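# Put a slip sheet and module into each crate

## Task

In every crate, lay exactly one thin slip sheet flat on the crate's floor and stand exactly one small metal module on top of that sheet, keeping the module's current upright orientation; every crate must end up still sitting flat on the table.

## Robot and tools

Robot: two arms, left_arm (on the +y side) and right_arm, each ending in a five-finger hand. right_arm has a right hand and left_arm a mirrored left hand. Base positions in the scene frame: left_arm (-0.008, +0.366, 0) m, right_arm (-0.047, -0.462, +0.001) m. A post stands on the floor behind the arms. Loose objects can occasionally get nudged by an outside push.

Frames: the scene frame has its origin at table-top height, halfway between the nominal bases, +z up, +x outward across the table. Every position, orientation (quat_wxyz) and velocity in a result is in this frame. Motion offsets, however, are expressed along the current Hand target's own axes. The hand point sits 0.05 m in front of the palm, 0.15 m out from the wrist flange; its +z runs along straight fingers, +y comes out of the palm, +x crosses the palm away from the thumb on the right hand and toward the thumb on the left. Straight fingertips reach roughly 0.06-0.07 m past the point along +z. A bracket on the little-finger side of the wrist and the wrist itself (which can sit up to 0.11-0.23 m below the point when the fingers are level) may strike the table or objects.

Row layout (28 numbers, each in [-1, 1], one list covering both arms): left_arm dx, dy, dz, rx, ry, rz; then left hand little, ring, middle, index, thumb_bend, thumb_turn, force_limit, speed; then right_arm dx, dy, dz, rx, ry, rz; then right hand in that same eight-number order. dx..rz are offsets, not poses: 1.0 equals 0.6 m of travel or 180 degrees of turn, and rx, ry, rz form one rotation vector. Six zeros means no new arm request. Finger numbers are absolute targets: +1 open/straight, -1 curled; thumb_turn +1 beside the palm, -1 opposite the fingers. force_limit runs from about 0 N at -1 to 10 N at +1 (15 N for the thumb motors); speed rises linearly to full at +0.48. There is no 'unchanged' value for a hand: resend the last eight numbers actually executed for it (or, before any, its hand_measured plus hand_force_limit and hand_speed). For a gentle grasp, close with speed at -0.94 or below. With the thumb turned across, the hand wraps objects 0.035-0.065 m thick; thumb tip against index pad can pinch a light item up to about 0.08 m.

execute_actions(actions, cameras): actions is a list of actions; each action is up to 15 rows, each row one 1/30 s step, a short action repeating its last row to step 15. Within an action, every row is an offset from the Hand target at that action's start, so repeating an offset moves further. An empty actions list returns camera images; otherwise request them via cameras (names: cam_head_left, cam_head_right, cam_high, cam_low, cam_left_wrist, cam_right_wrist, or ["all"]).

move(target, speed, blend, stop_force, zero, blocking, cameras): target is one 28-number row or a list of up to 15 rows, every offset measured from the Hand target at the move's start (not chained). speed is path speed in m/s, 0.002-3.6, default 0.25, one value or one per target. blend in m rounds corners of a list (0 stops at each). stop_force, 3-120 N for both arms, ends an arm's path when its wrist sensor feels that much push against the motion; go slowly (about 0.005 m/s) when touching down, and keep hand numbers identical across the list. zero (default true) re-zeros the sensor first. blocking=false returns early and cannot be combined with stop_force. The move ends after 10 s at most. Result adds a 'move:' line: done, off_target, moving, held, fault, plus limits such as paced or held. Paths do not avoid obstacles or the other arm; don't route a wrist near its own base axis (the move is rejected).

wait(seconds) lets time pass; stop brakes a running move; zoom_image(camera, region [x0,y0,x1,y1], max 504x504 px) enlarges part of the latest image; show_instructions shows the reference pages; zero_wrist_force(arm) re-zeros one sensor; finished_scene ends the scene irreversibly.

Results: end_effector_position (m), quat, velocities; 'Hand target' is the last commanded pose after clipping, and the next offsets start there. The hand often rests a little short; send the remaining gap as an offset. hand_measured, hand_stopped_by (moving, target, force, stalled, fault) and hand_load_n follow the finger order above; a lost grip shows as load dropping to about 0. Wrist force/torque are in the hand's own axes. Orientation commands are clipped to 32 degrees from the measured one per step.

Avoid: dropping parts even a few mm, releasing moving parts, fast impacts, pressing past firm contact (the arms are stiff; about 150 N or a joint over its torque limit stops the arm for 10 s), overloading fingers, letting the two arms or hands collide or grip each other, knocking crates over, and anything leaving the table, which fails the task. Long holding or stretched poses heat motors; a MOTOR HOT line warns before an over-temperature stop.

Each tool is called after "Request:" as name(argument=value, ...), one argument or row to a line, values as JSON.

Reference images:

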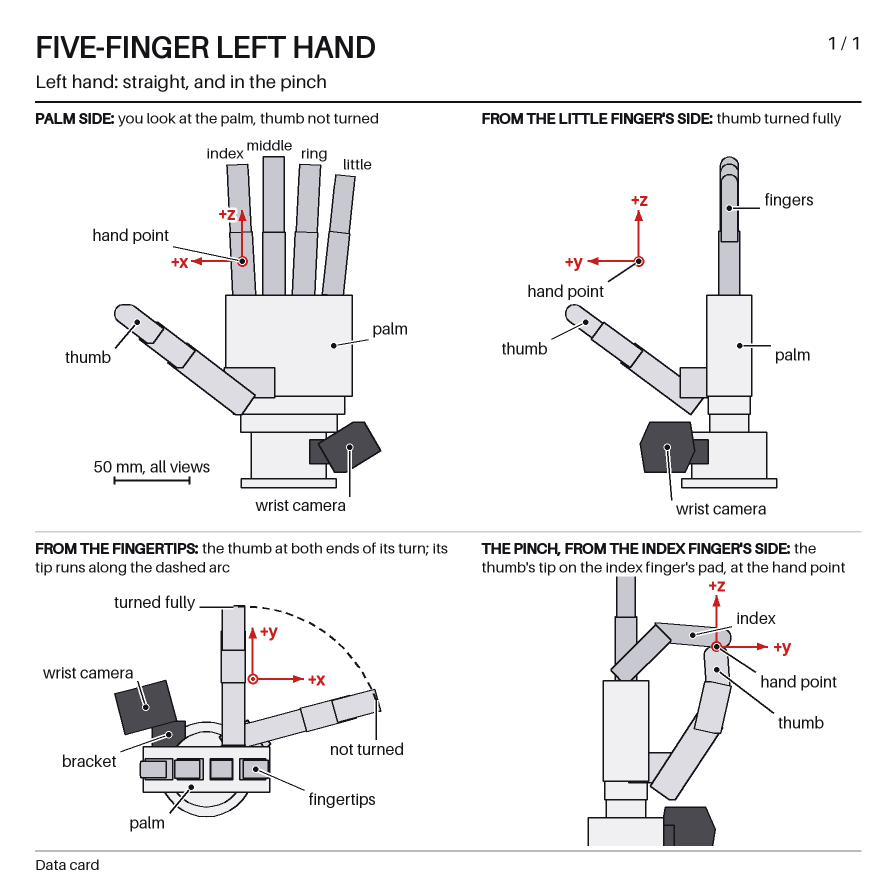

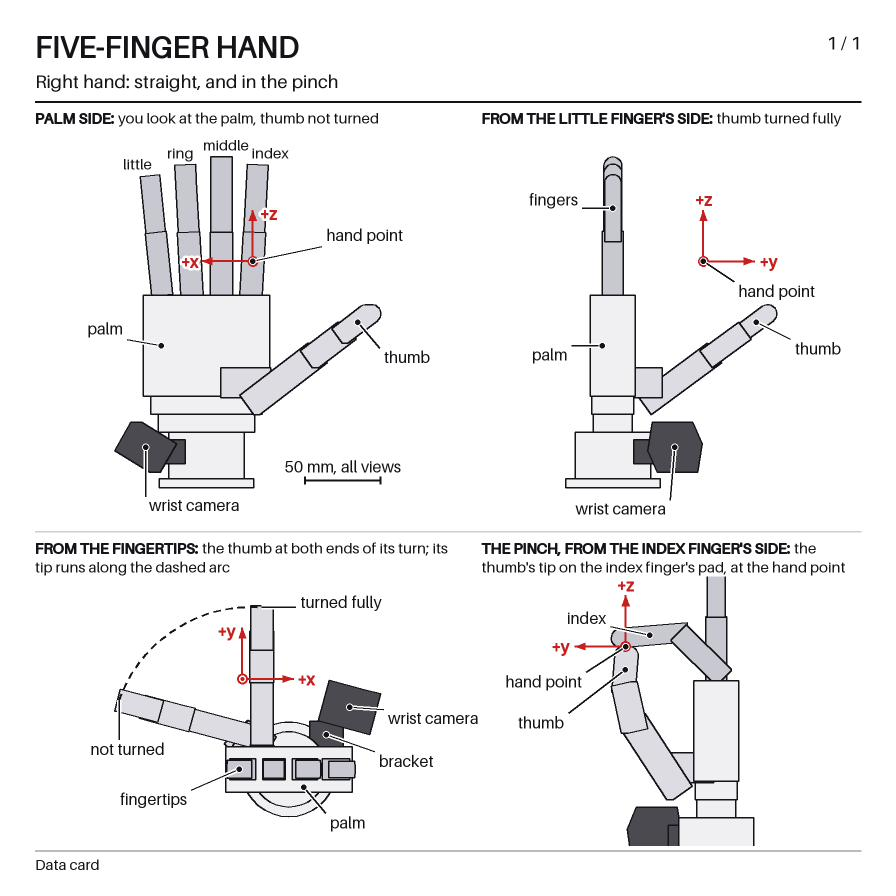

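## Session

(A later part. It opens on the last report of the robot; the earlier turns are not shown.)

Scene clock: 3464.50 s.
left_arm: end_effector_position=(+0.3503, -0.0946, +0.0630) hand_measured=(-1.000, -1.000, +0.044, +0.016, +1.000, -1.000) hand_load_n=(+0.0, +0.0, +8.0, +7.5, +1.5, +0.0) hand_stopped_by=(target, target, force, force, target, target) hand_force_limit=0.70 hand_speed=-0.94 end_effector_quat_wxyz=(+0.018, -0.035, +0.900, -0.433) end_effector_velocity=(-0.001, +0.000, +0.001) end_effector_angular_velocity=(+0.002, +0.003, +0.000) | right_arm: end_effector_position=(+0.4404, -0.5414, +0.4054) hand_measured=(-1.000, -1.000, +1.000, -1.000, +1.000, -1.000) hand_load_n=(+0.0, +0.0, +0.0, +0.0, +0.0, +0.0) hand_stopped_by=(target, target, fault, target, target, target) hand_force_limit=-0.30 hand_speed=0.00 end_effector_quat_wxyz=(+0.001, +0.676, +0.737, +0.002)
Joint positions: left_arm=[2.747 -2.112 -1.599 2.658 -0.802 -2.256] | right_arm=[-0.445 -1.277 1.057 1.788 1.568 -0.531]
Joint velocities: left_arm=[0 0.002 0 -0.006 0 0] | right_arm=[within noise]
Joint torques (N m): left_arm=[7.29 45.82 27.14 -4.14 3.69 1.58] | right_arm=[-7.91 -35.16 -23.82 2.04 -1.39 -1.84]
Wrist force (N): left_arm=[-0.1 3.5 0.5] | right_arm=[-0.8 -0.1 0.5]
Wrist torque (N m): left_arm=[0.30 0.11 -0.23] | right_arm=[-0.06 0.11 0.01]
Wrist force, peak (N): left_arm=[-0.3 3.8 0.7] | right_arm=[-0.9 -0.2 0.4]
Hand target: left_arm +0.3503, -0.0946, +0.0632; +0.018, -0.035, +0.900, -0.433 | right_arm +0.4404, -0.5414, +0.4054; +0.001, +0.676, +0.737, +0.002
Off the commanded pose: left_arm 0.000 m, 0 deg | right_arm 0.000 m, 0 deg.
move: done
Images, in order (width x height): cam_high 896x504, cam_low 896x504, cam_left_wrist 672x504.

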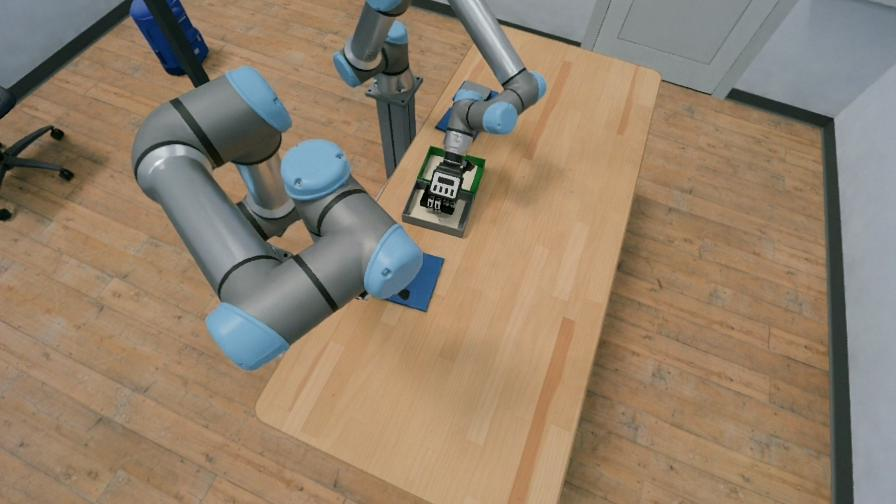

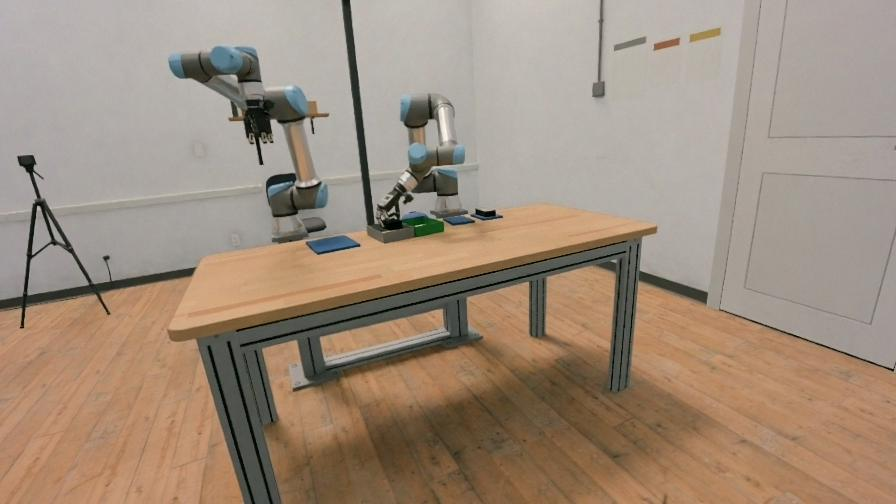

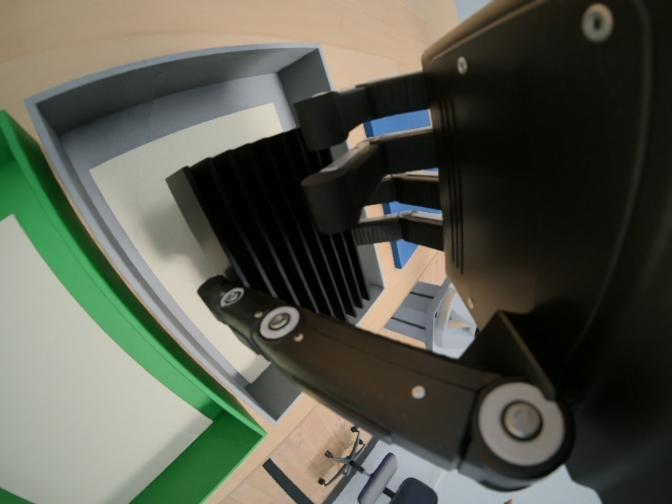

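Request:
move(
  target=[0,0.0457,0.0363,0,0,0,-1,-1,-0.55,-0.55,1,-1,0.7,-0.94, 0,0,0,0,0,0,-1,-1,1,-1,1,-1,-0.3,0],
  speed=0.008,
  stop_force=3.5,
  cameras=["cam_low","cam_left_wrist","cam_high"],
)

Request:
zoom_image(
  camera="cam_low",
  region=[360, 190, 430, 246],
)

Request:
zoom_image(
  camera="cam_high",
  region=[395, 150, 485, 240],
)

Request:
zoom_image(
  camera="cam_left_wrist",
  region=[50, 50, 400, 400],
)

Scene clock: 3492.77 s.
left_arm: end_effector_position=(+0.3504, -0.0945, +0.0309) hand_measured=(-1.000, -1.000, +0.044, +0.016, +1.000, -1.000) hand_load_n=(+0.0, +0.0, +8.0, +7.5, +2.0, +0.0) hand_stopped_by=(target, target, force, force, target, target) hand_force_limit=0.70 hand_speed=-0.94 end_effector_quat_wxyz=(+0.018, -0.035, +0.900, -0.433) | right_arm: end_effector_position=(+0.4404, -0.5414, +0.4054) hand_measured=(-1.000, -1.000, +1.000, -1.000, +1.000, -1.000) hand_load_n=(+0.0, +0.0, +0.0, +0.0, +0.0, +0.0) hand_stopped_by=(target, target, fault, target, target, target) hand_force_limit=-0.30 hand_speed=0.00 end_effector_quat_wxyz=(+0.001, +0.676, +0.737, +0.002)
Joint positions: left_arm=[2.747 -2.155 -1.625 2.727 -0.801 -2.256] | right_arm=[-0.445 -1.277 1.057 1.788 1.568 -0.531]
Joint torques (N m): left_arm=[2.62 45.03 28.89 -3.48 -0.96 1.39] | right_arm=[-7.78 -35.88 -23.69 2.15 -1.39 -1.92]
Wrist force (N): left_arm=[0.7 1.9 -0.8] | right_arm=[-0.7 -0.3 0.3]
Wrist torque (N m): left_arm=[0.29 0.03 -0.20] | right_arm=[-0.06 0.10 0.01]
Wrist force, peak (N): left_arm=[0.1 -6.3 -6.8] | right_arm=[-0.8 -0.4 0.4]
Hand target: left_arm +0.3504, -0.0945, +0.0309; +0.018, -0.035, +0.900, -0.433 (not the last commanded pose) | right_arm +0.4404, -0.5414, +0.4054; +0.001, +0.676, +0.737, +0.002
Off the commanded pose: left_arm 0.003 m, 0 deg | right_arm 0.000 m, 0 deg.
move: contact (left_arm)
Images, in order (width x height): cam_high 896x504, cam_low 896x504, cam_left_wrist 672x504.

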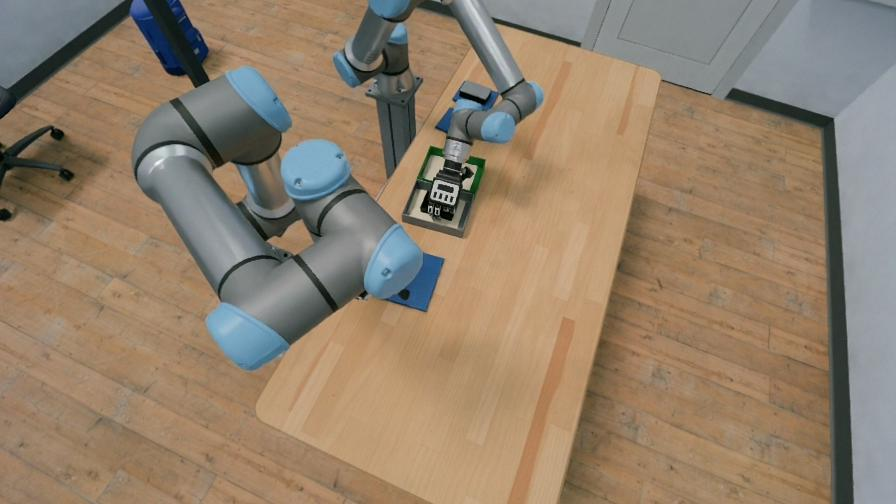

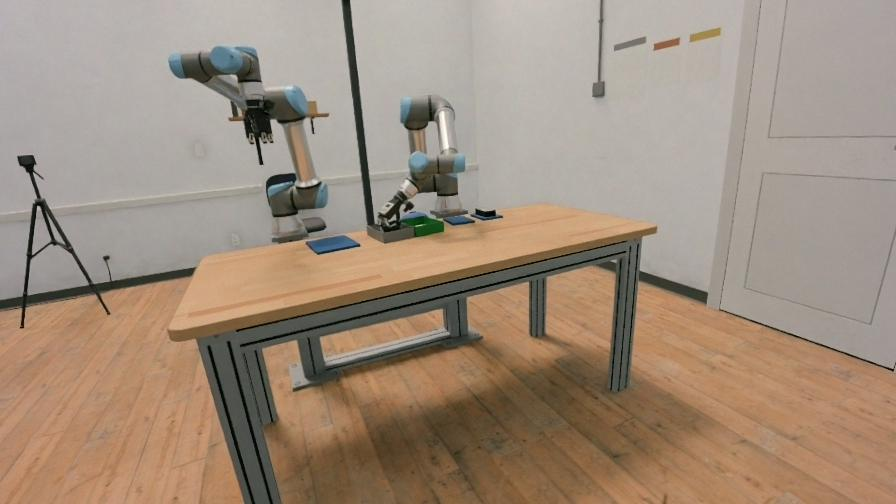

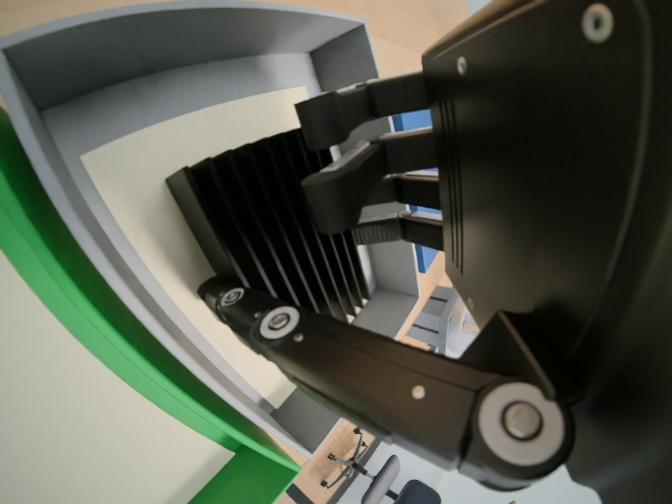

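Scaled by 7.200 from the camera's image (finer frame: 1280x720).

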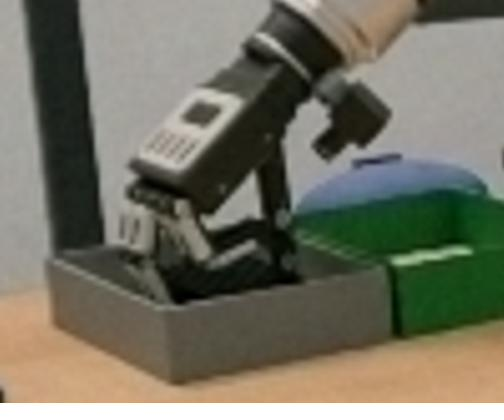

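Scaled by 5.600 from the camera's image (finer frame: 1280x720).

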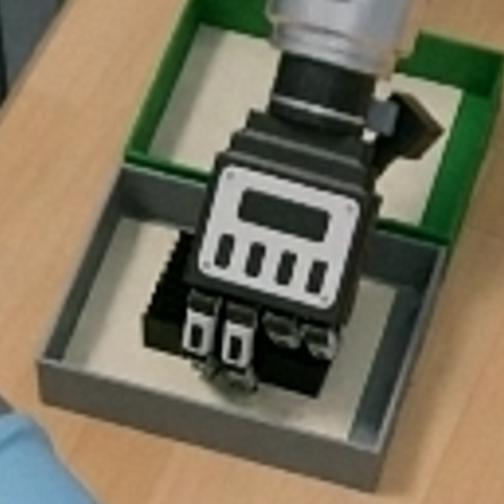

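Scaled by 1.440 from the camera's image (finer frame: 960x720).

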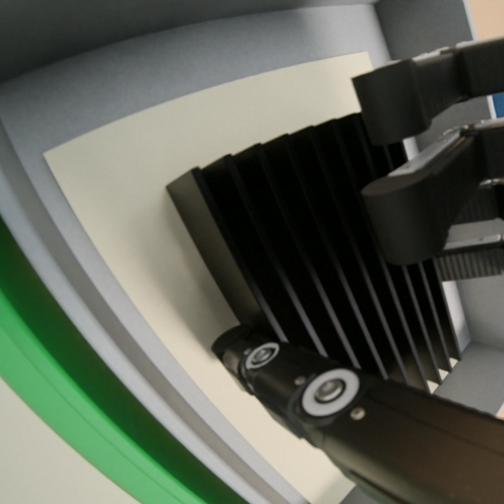

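Request:
move(
  target=[0,0,0,0,0,0,-1,-1,0.2,0.2,1,-1,0.7,-0.94, 0,0,0,0,0,0,-1,-1,1,-1,1,-1,-0.3,0],
  speed=0.008,
  cameras=["cam_left_wrist","cam_high"],
)

Request:
zoom_image(
  camera="cam_high",
  region=[395, 150, 485, 240],
)

Request:
zoom_image(
  camera="cam_left_wrist",
  region=[50, 50, 400, 400],
)

Scene clock: 3503.60 s.
left_arm: end_effector_position=(+0.3504, -0.0945, +0.0309) hand_measured=(-1.000, -1.000, +0.200, +0.200, +1.000, -1.000) hand_load_n=(+0.0, +0.0, +0.0, +0.0, +0.0, -0.5) hand_stopped_by=(target, target, target, target, target, target) hand_force_limit=0.70 hand_speed=-0.94 end_effector_quat_wxyz=(+0.018, -0.035, +0.900, -0.433) | right_arm: end_effector_position=(+0.4404, -0.5414, +0.4054) hand_measured=(-1.000, -1.000, +1.000, -1.000, +1.000, -1.000) hand_load_n=(+0.0, +0.0, +0.0, +0.0, -0.5, +0.0) hand_stopped_by=(target, target, fault, target, target, target) hand_force_limit=-0.30 hand_speed=0.00 end_effector_quat_wxyz=(+0.001, +0.676, +0.737, +0.002)
Joint positions: left_arm=[2.747 -2.155 -1.625 2.727 -0.801 -2.256] | right_arm=[-0.445 -1.277 1.057 1.788 1.568 -0.531]
Joint torques (N m): left_arm=[-5.61 38.95 23.14 0.08 0.24 -0.91] | right_arm=[-7.57 -35.82 -24.24 2.11 -1.3 -1.81]
Wrist force (N): left_arm=[0.0 2.1 -0.8] | right_arm=[-0.5 -0.2 0.3]
Wrist torque (N m): left_arm=[0.24 0.08 -0.22] | right_arm=[-0.04 0.07 0.03]
Wrist force, peak (N): left_arm=[0.1 2.4 -1.2] | right_arm=[-0.9 -0.3 0.5]
Hand target: left_arm +0.3504, -0.0945, +0.0309; +0.018, -0.035, +0.900, -0.433 | right_arm +0.4404, -0.5414, +0.4054; +0.001, +0.676, +0.737, +0.002
Off the commanded pose: left_arm 0.000 m, 0 deg | right_arm 0.000 m, 0 deg.
move: done
Images, in order (width x height): cam_high 896x504, cam_left_wrist 672x504.

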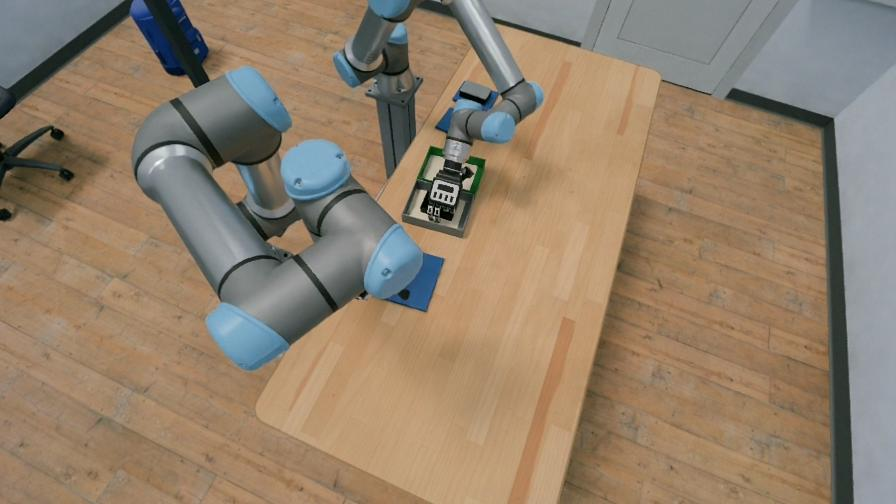

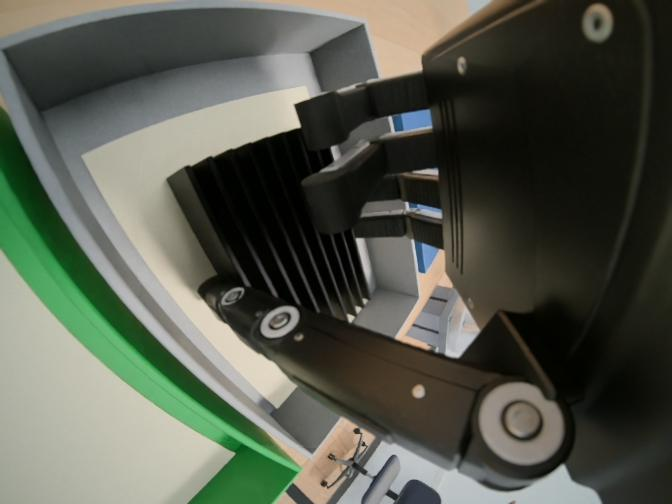

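Scaled by 5.600 from the camera's image (finer frame: 1280x720).

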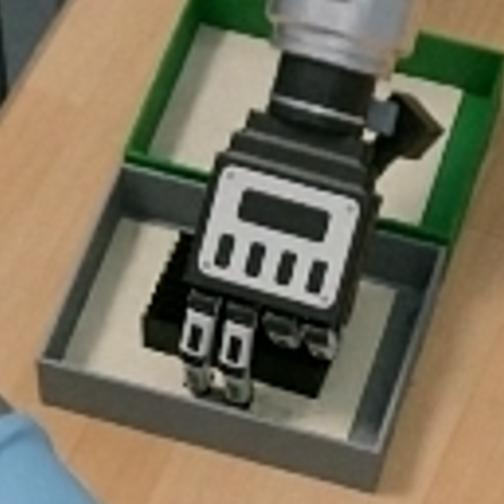

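Scaled by 1.440 from the camera's image (finer frame: 960x720).

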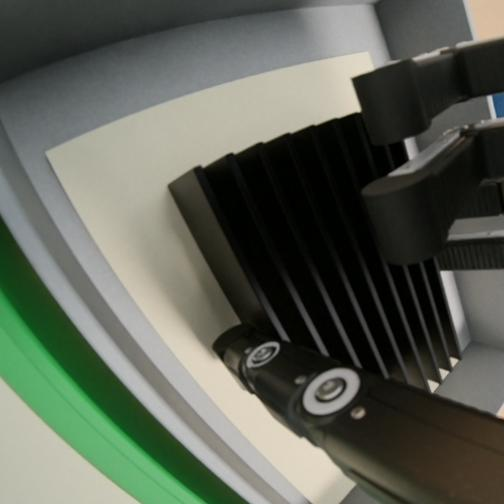

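Request:
move(
  target=[
    [0,0.00623,-0.00783,0,0,0,-1,-1,0.2,0.2,1,-1,0.7,-0.94, 0,0,0,0,0,0,-1,-1,1,-1,1,-1,-0.3,0],
    [0,-0.0721,-0.0701,0,0,0,-1,-1,0.2,0.2,1,-1,0.7,-0.94, 0,0,0,0,0,0,-1,-1,1,-1,1,-1,-0.3,0],
    [0,-0.15,-0.132,0,0,0,-1,-1,0.2,0.2,1,-1,0.7,-0.94, 0,0,0,0,0,0,-1,-1,1,-1,1,-1,-0.3,0],
  ],
  speed=[0.01,0.03,0.1],
  cameras=["cam_left_wrist","cam_high","cam_low"],
)

Request:
zoom_image(
  camera="cam_high",
  region=[395, 150, 485, 240],
)

Request:
zoom_image(
  camera="cam_left_wrist",
  region=[0, 0, 400, 400],
)

Request:
zoom_image(
  camera="cam_low",
  region=[360, 190, 430, 246],
)

Scene clock: 3524.73 s.
left_arm: end_effector_position=(+0.3498, -0.0888, +0.1506) hand_measured=(-1.000, -1.000, +0.200, +0.200, +1.000, -1.000) hand_load_n=(+0.0, +0.0, +0.0, +0.0, +0.0, +0.0) hand_stopped_by=(target, target, target, target, target, target) hand_force_limit=0.70 hand_speed=-0.94 end_effector_quat_wxyz=(+0.018, -0.035, +0.900, -0.433) | right_arm: end_effector_position=(+0.4404, -0.5414, +0.4054) hand_measured=(-1.000, -1.000, +1.000, -1.000, +1.000, -1.000) hand_load_n=(+0.5, +0.0, +0.0, +0.0, +0.0, -0.5) hand_stopped_by=(target, target, fault, target, target, target) hand_force_limit=-0.30 hand_speed=0.00 end_effector_quat_wxyz=(+0.001, +0.676, +0.737, +0.002)
Joint positions: left_arm=[2.758 -2.011 -1.508 2.458 -0.796 -2.242] | right_arm=[-0.445 -1.277 1.057 1.788 1.568 -0.531]
Joint torques (N m): left_arm=[-4.51 37.49 11.54 -0.93 -0.71 2.27] | right_arm=[-6.94 -34.54 -23.95 2.1 -1.37 -1.7]
Wrist force (N): left_arm=[0.0 1.4 -1.0] | right_arm=[-0.7 -0.1 0.4]
Wrist torque (N m): left_arm=[0.19 0.06 -0.06] | right_arm=[-0.04 0.11 0.01]
Wrist force, peak (N): left_arm=[0.1 2.4 -1.0] | right_arm=[-1.0 -0.3 0.5]
Hand target: left_arm +0.3497, -0.0888, +0.1506; +0.018, -0.035, +0.900, -0.433 | right_arm +0.4404, -0.5414, +0.4054; +0.001, +0.676, +0.737, +0.002
Off the commanded pose: left_arm 0.000 m, 0 deg | right_arm 0.000 m, 0 deg.
move: done
Images, in order (width x height): cam_high 896x504, cam_low 896x504, cam_left_wrist 672x504.

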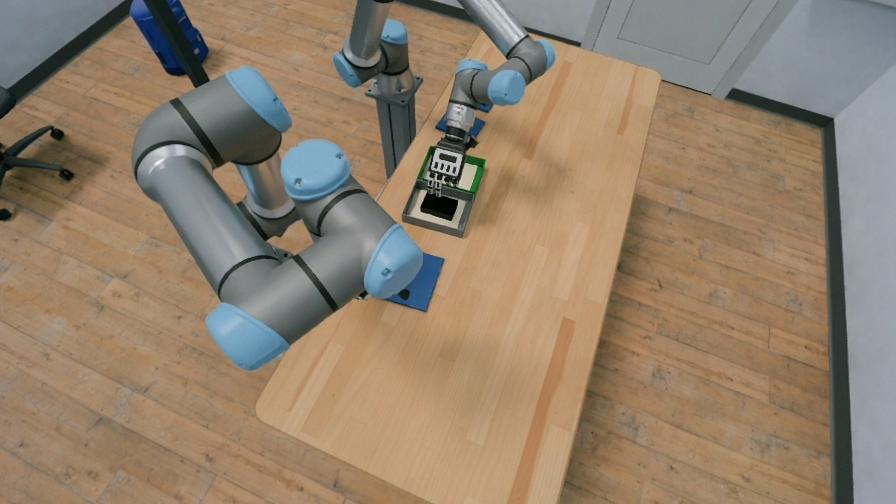

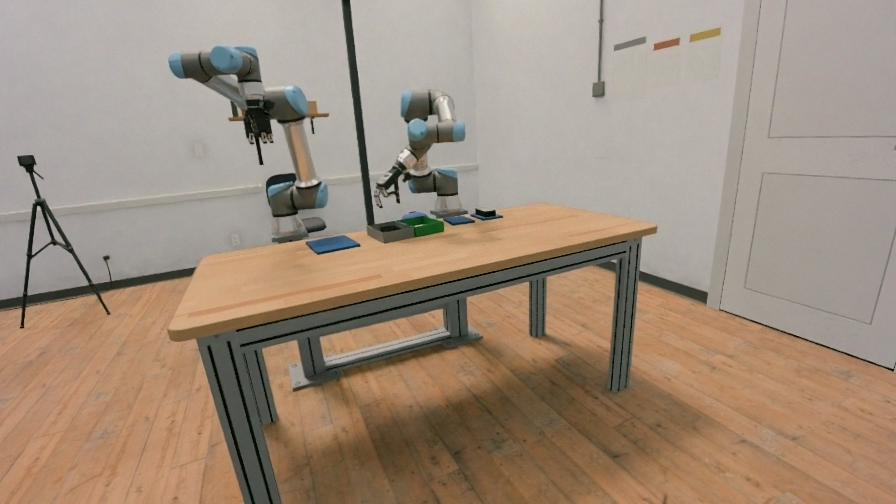

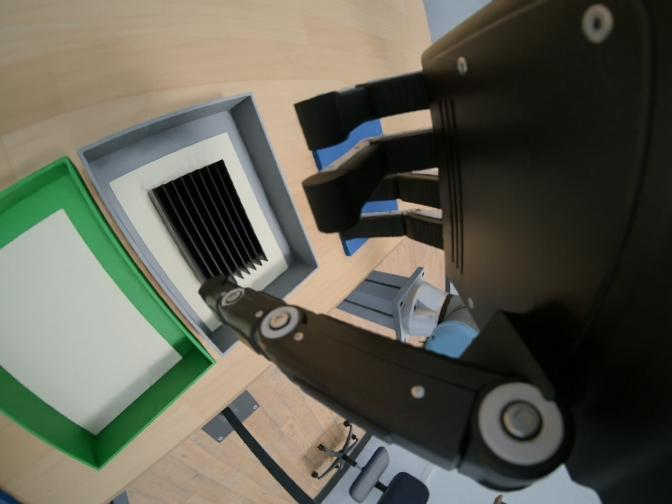

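Scaled by 5.600 from the camera's image (finer frame: 1280x720).

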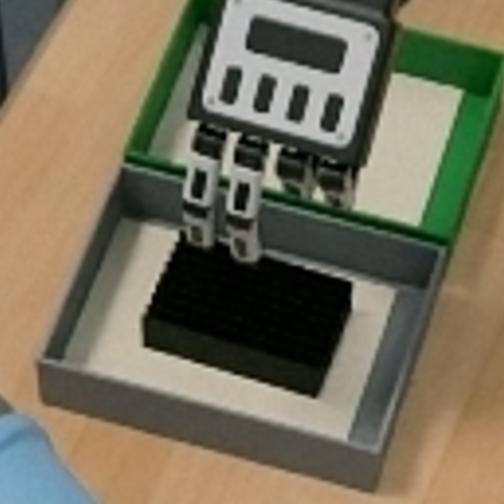

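Scaled by 1.260 from the camera's image (finer frame: 960x720).

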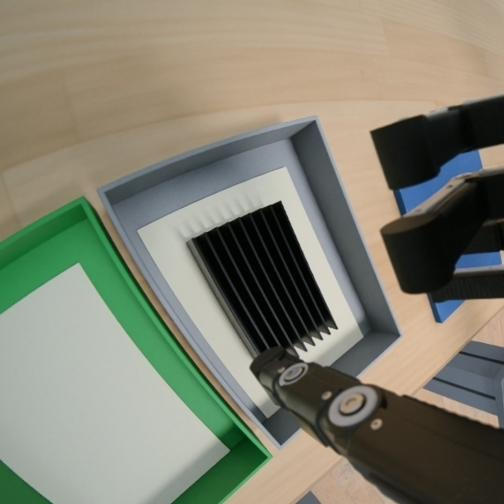

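Scaled by 7.200 from the camera's image (finer frame: 1280x720).

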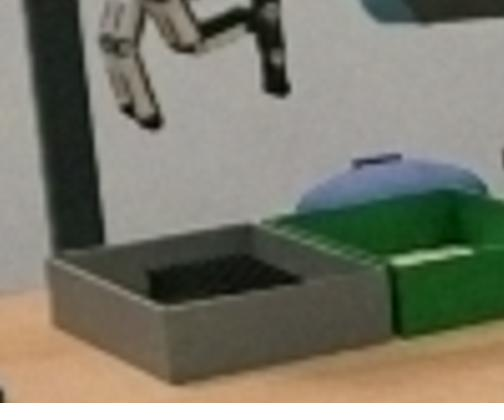

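Request:
move(
  target=[0.0465,0.5006,-0.6293,0,0.01957,0.01556,-1,-1,0.35,0.35,1,-1,0,0, 0,0,0,0,0,0,-1,-1,1,-1,1,-1,-0.3,0],
  speed=0.15,
  cameras=["cam_left_wrist","cam_high","cam_low"],
)

Request:
zoom_image(
  camera="cam_high",
  region=[430, 50, 520, 140],
)

Request:
zoom_image(
  camera="cam_left_wrist",
  region=[0, 100, 400, 500],
)

Request:
zoom_image(
  camera="cam_low",
  region=[440, 160, 530, 232],
)

Scene clock: 3565.90 s.
left_arm: end_effector_position=(+0.2843, +0.3900, +0.1515) hand_measured=(-1.000, -1.000, +0.350, +0.350, +1.000, -1.000) hand_load_n=(+0.5, +0.0, +0.0, +0.0, +0.0, +0.0) hand_stopped_by=(target, target, target, target, target, target) hand_force_limit=0.00 hand_speed=0.00 end_effector_quat_wxyz=(+0.001, +0.000, +0.901, -0.434) | right_arm: end_effector_position=(+0.4404, -0.5414, +0.4054) hand_measured=(-1.000, -1.000, +1.000, -1.000, +1.000, -1.000) hand_load_n=(+0.0, +0.0, +0.0, +0.0, +0.0, +0.0) hand_stopped_by=(target, target, fault, target, target, target) hand_force_limit=-0.30 hand_speed=0.00 end_effector_quat_wxyz=(+0.001, +0.676, +0.737, +0.002)
Joint positions: left_arm=[4.022 -1.908 -2.021 1.591 -1.05 -0.474] | right_arm=[-0.445 -1.277 1.057 1.788 1.568 -0.531]
Joint torques (N m): left_arm=[8.2 26.26 4.83 -1.34 0.08 1.82] | right_arm=[-8.58 -35.46 -24.18 2.13 -1.39 -1.75]
Wrist force (N): left_arm=[-0.2 1.5 -0.6] | right_arm=[-0.8 -0.2 0.3]
Wrist torque (N m): left_arm=[0.16 0.13 -0.08] | right_arm=[-0.06 0.12 0.01]
Wrist force, peak (N): left_arm=[0.1 2.4 -1.9] | right_arm=[-0.8 -0.3 0.6]
Hand target: left_arm +0.2842, +0.3900, +0.1515; +0.001, +0.000, +0.901, -0.434 | right_arm +0.4404, -0.5414, +0.4054; +0.001, +0.676, +0.737, +0.002
Off the commanded pose: left_arm 0.000 m, 0 deg | right_arm 0.000 m, 0 deg.
move: done
Images, in order (width x height): cam_high 896x504, cam_low 896x504, cam_left_wrist 672x504.

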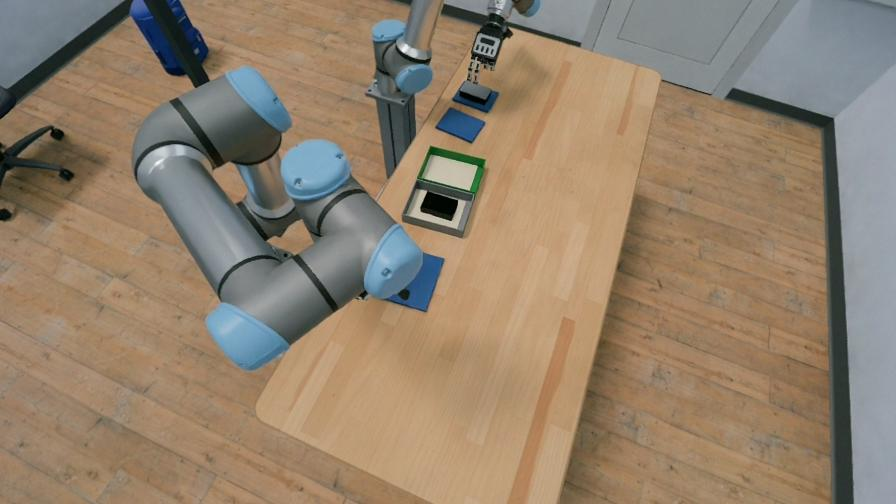

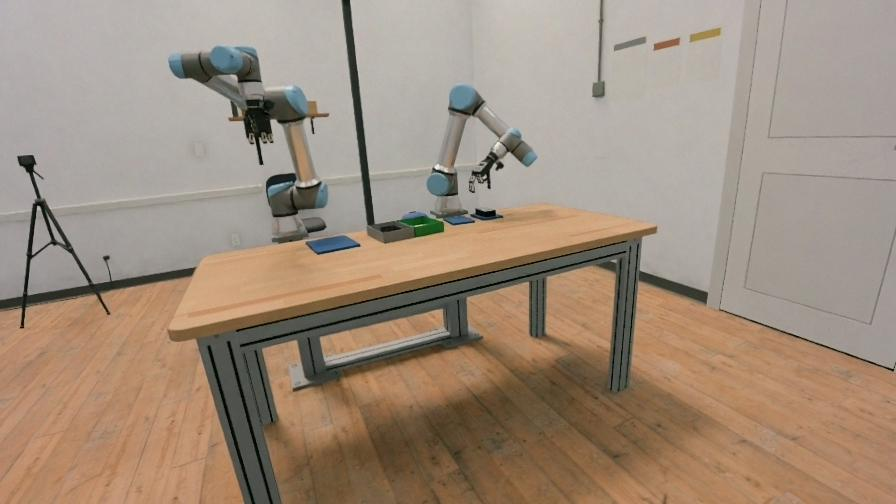

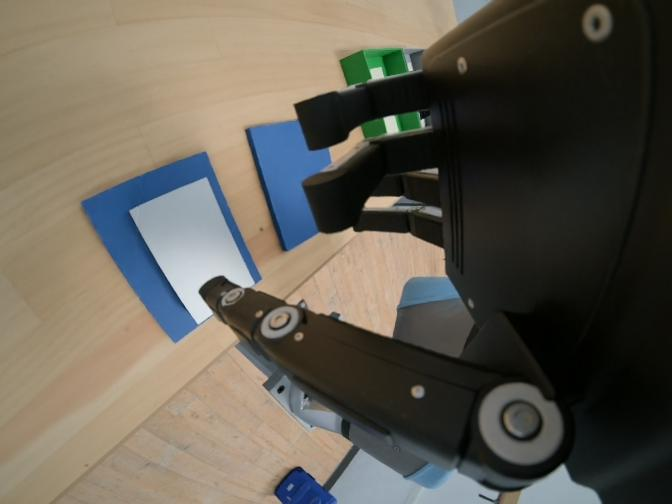

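Scaled by 5.600 from the camera's image (finer frame: 1280x720).

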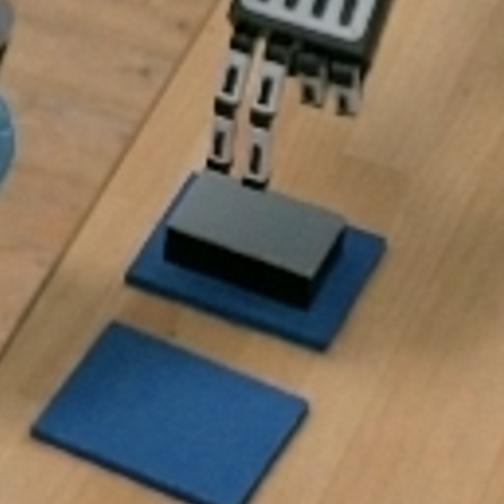

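Scaled by 1.260 from the camera's image (finer frame: 960x720).

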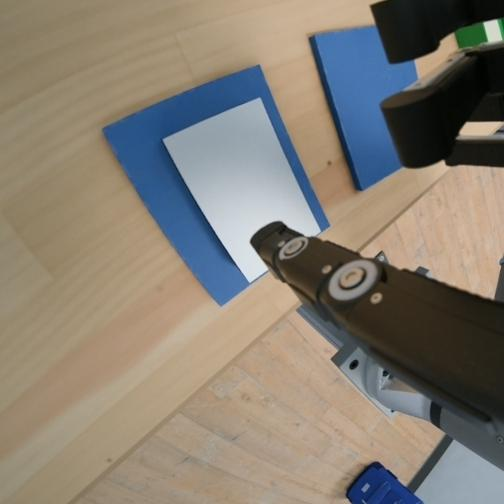

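Scaled by 5.600 from the camera's image (finer frame: 1280x720).

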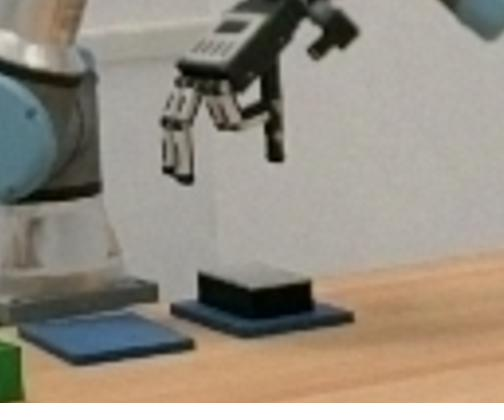

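Request:
move(
  target=[0.0133,0.1152,0.0426,0,0,0,-1,-1,0.35,0.35,1,-1,0,0, 0,0,0,0,0,0,-1,-1,1,-1,1,-1,-0.3,0],
  speed=0.08,
  cameras=["cam_left_wrist","cam_high","cam_low"],
)

Request:
zoom_image(
  camera="cam_high",
  region=[440, 60, 510, 120],
)

Request:
zoom_image(
  camera="cam_left_wrist",
  region=[100, 100, 400, 400],
)

Request:
zoom_image(
  camera="cam_low",
  region=[460, 178, 520, 226],
)

Scene clock: 3604.47 s.
left_arm: end_effector_position=(+0.2763, +0.4131, +0.0815) hand_measured=(-1.000, -1.000, +0.350, +0.350, +1.000, -1.000) hand_load_n=(+0.0, +0.0, +0.0, +0.0, +0.0, +0.0) hand_stopped_by=(target, target, target, target, target, target) hand_force_limit=0.00 hand_speed=0.00 end_effector_quat_wxyz=(+0.001, +0.000, +0.901, -0.434) | right_arm: end_effector_position=(+0.4404, -0.5414, +0.4054) hand_measured=(-1.000, -1.000, +1.000, -1.000, +1.000, -1.000) hand_load_n=(+0.5, +0.0, +0.0, +0.0, +0.0, +0.0) hand_stopped_by=(target, target, fault, target, target, target) hand_force_limit=-0.30 hand_speed=0.00 end_effector_quat_wxyz=(+0.001, +0.676, +0.737, +0.002)
Joint positions: left_arm=[4.081 -2.061 -2.052 1.751 -1.092 -0.426] | right_arm=[-0.445 -1.277 1.057 1.788 1.568 -0.531]
Joint torques (N m): left_arm=[-7.08 24.94 19.49 -3.8 3.02 -1.42] | right_arm=[-7.63 -34.51 -24.01 2.26 -1.32 -1.69]
Wrist force (N): left_arm=[0.1 1.4 -0.8] | right_arm=[-0.7 -0.2 0.5]
Wrist torque (N m): left_arm=[0.15 0.09 -0.14] | right_arm=[-0.06 0.10 0.01]
Wrist force, peak (N): left_arm=[0.0 2.5 -0.4] | right_arm=[-0.9 -0.3 0.5]
Hand target: left_arm +0.2764, +0.4132, +0.0815; +0.001, +0.000, +0.901, -0.434 | right_arm +0.4404, -0.5414, +0.4054; +0.001, +0.676, +0.737, +0.002
Off the commanded pose: left_arm 0.000 m, 0 deg | right_arm 0.000 m, 0 deg.
move: done
Images, in order (width x height): cam_high 896x504, cam_low 896x504, cam_left_wrist 672x504.

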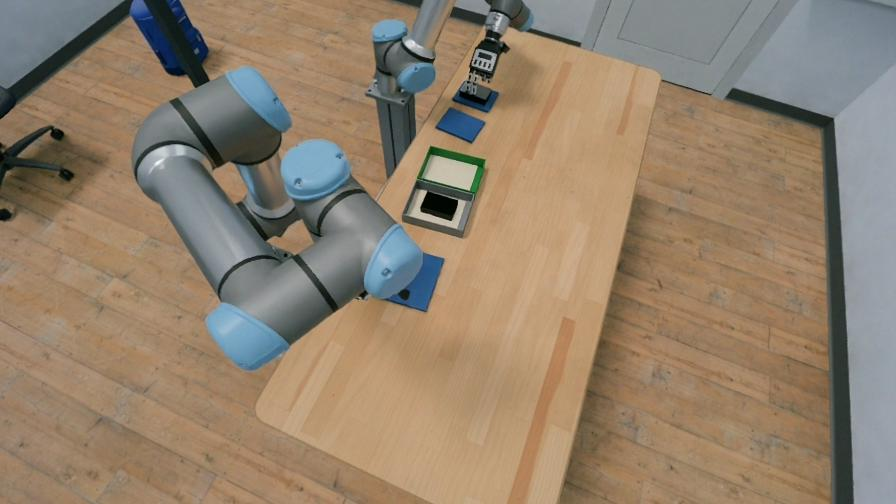

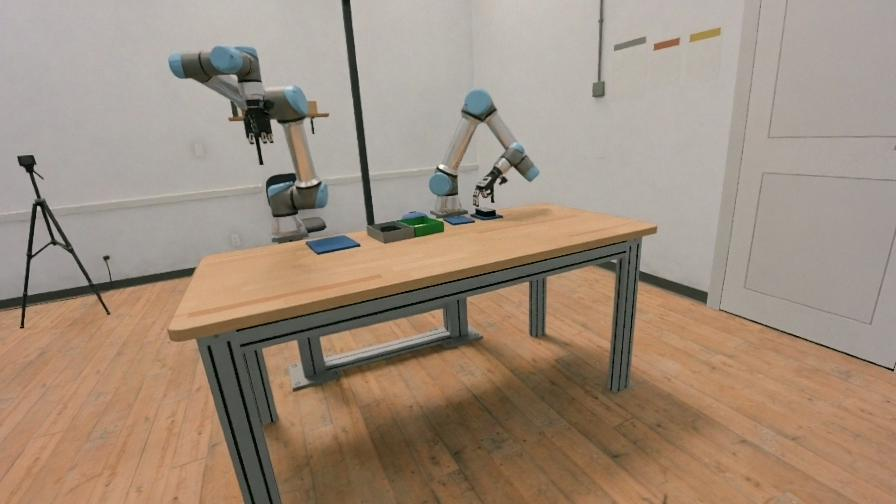

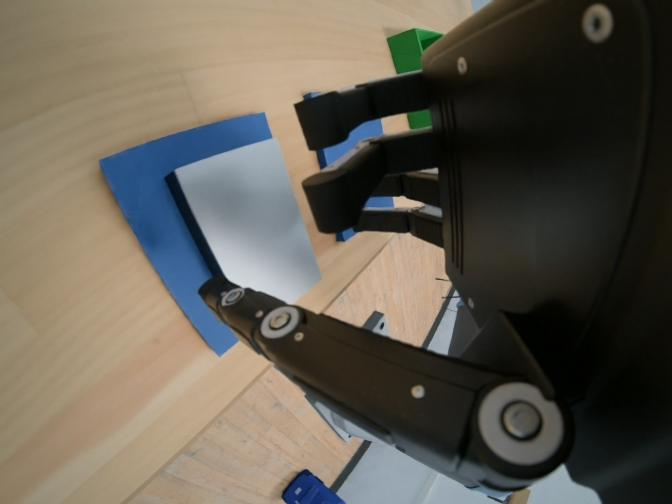

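Scaled by 7.200 from the camera's image (finer frame: 1280x720).

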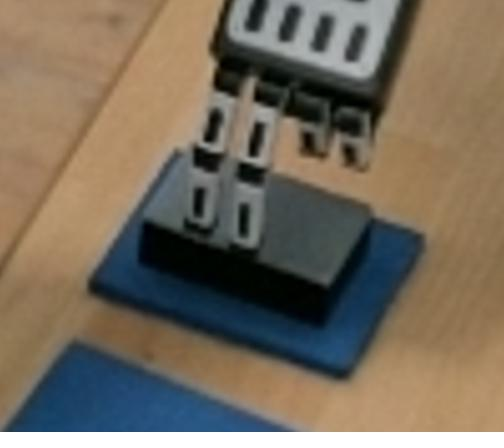

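Scaled by 1.680 from the camera's image (finer frame: 960x720).

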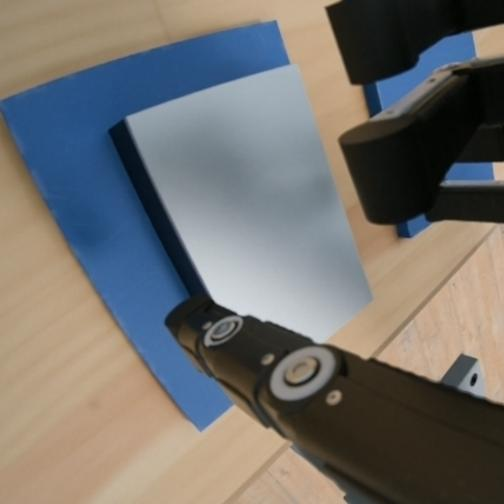

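Scaled by 8.400 from the camera's image (finer frame: 1280x720).

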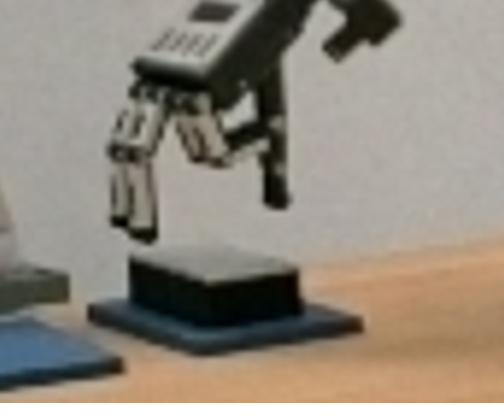

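Request:
move(
  target=[0,0.0601,0.0436,0,0,0,-1,-1,0.35,0.35,1,-1,0,0, 0,0,0,0,0,0,-1,-1,1,-1,1,-1,-0.3,0],
  speed=0.012,
  stop_force=3,
  cameras=["cam_left_wrist","cam_high","cam_low"],
)

Request:
zoom_image(
  camera="cam_high",
  region=[440, 60, 510, 120],
)

Request:
zoom_image(
  camera="cam_left_wrist",
  region=[100, 100, 400, 400],
)

Request:
zoom_image(
  camera="cam_low",
  region=[460, 178, 520, 226],
)

Scene clock: 3628.83 s.
left_arm: end_effector_position=(+0.2764, +0.4152, +0.0370) hand_measured=(-1.000, -1.000, +0.350, +0.350, +1.000, -1.000) hand_load_n=(+0.0, +0.0, +0.0, -0.5, +0.0, +0.0) hand_stopped_by=(target, target, target, target, target, target) hand_force_limit=0.00 hand_speed=0.00 end_effector_quat_wxyz=(+0.001, +0.000, +0.901, -0.434) | right_arm: end_effector_position=(+0.4404, -0.5414, +0.4054) hand_measured=(-1.000, -1.000, +1.000, -1.000, +1.000, -1.000) hand_load_n=(+0.0, +0.0, +0.0, +0.0, +0.0, +0.0) hand_stopped_by=(target, target, fault, target, target, target) hand_force_limit=-0.30 hand_speed=0.00 end_effector_quat_wxyz=(+0.001, +0.676, +0.737, +0.002)
Joint positions: left_arm=[4.084 -2.164 -2.057 1.858 -1.094 -0.424] | right_arm=[-0.445 -1.277 1.057 1.788 1.568 -0.531]
Joint torques (N m): left_arm=[4.49 37.68 18.31 -5.09 -1.15 1.51] | right_arm=[-7.44 -34.33 -23.6 2.09 -1.24 -1.6]
Wrist force (N): left_arm=[-0.2 1.5 -1.0] | right_arm=[-0.7 -0.2 0.5]
Wrist torque (N m): left_arm=[0.18 0.11 -0.21] | right_arm=[-0.06 0.10 0.01]
Wrist force, peak (N): left_arm=[-0.2 1.5 -1.0] | right_arm=[-1.0 -0.3 0.4]
Hand target: left_arm +0.2764, +0.4152, +0.0370; +0.001, +0.000, +0.901, -0.434 | right_arm +0.4404, -0.5414, +0.4054; +0.001, +0.676, +0.737, +0.002
Off the commanded pose: left_arm 0.000 m, 0 deg | right_arm 0.000 m, 0 deg.
move: done
Images, in order (width x height): cam_high 896x504, cam_low 896x504, cam_left_wrist 672x504.

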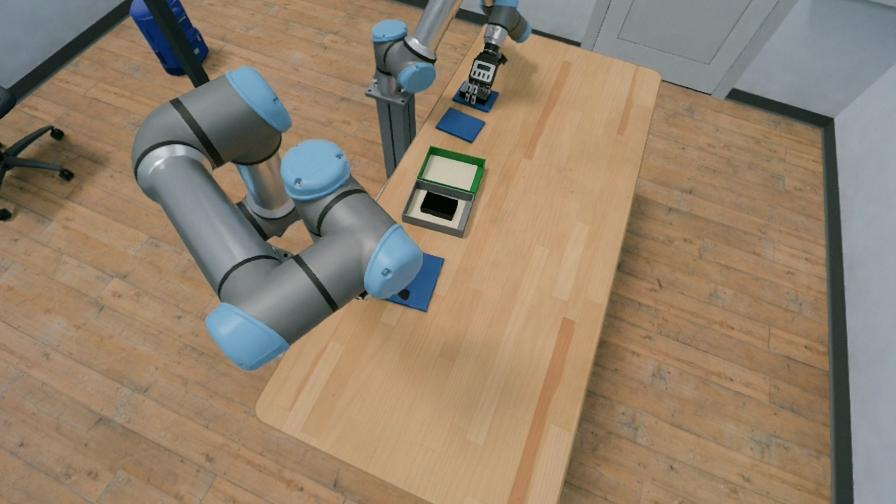

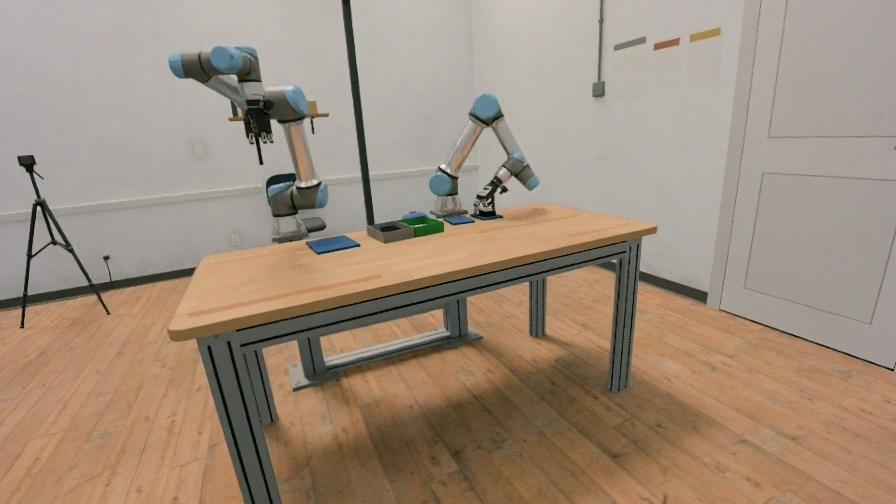

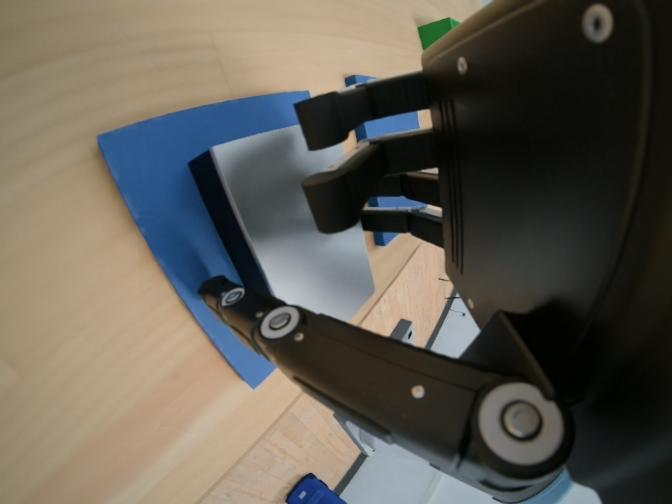

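Scaled by 7.200 from the camera's image (finer frame: 1280x720).

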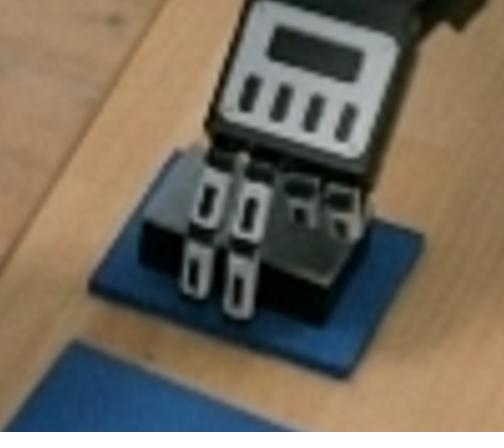

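Scaled by 1.680 from the camera's image (finer frame: 960x720).

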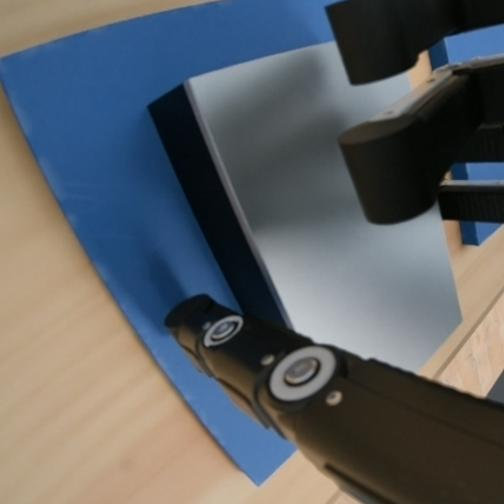

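Scaled by 8.400 from the camera's image (finer frame: 1280x720).

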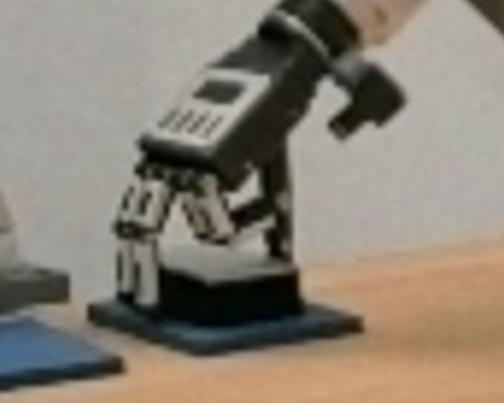

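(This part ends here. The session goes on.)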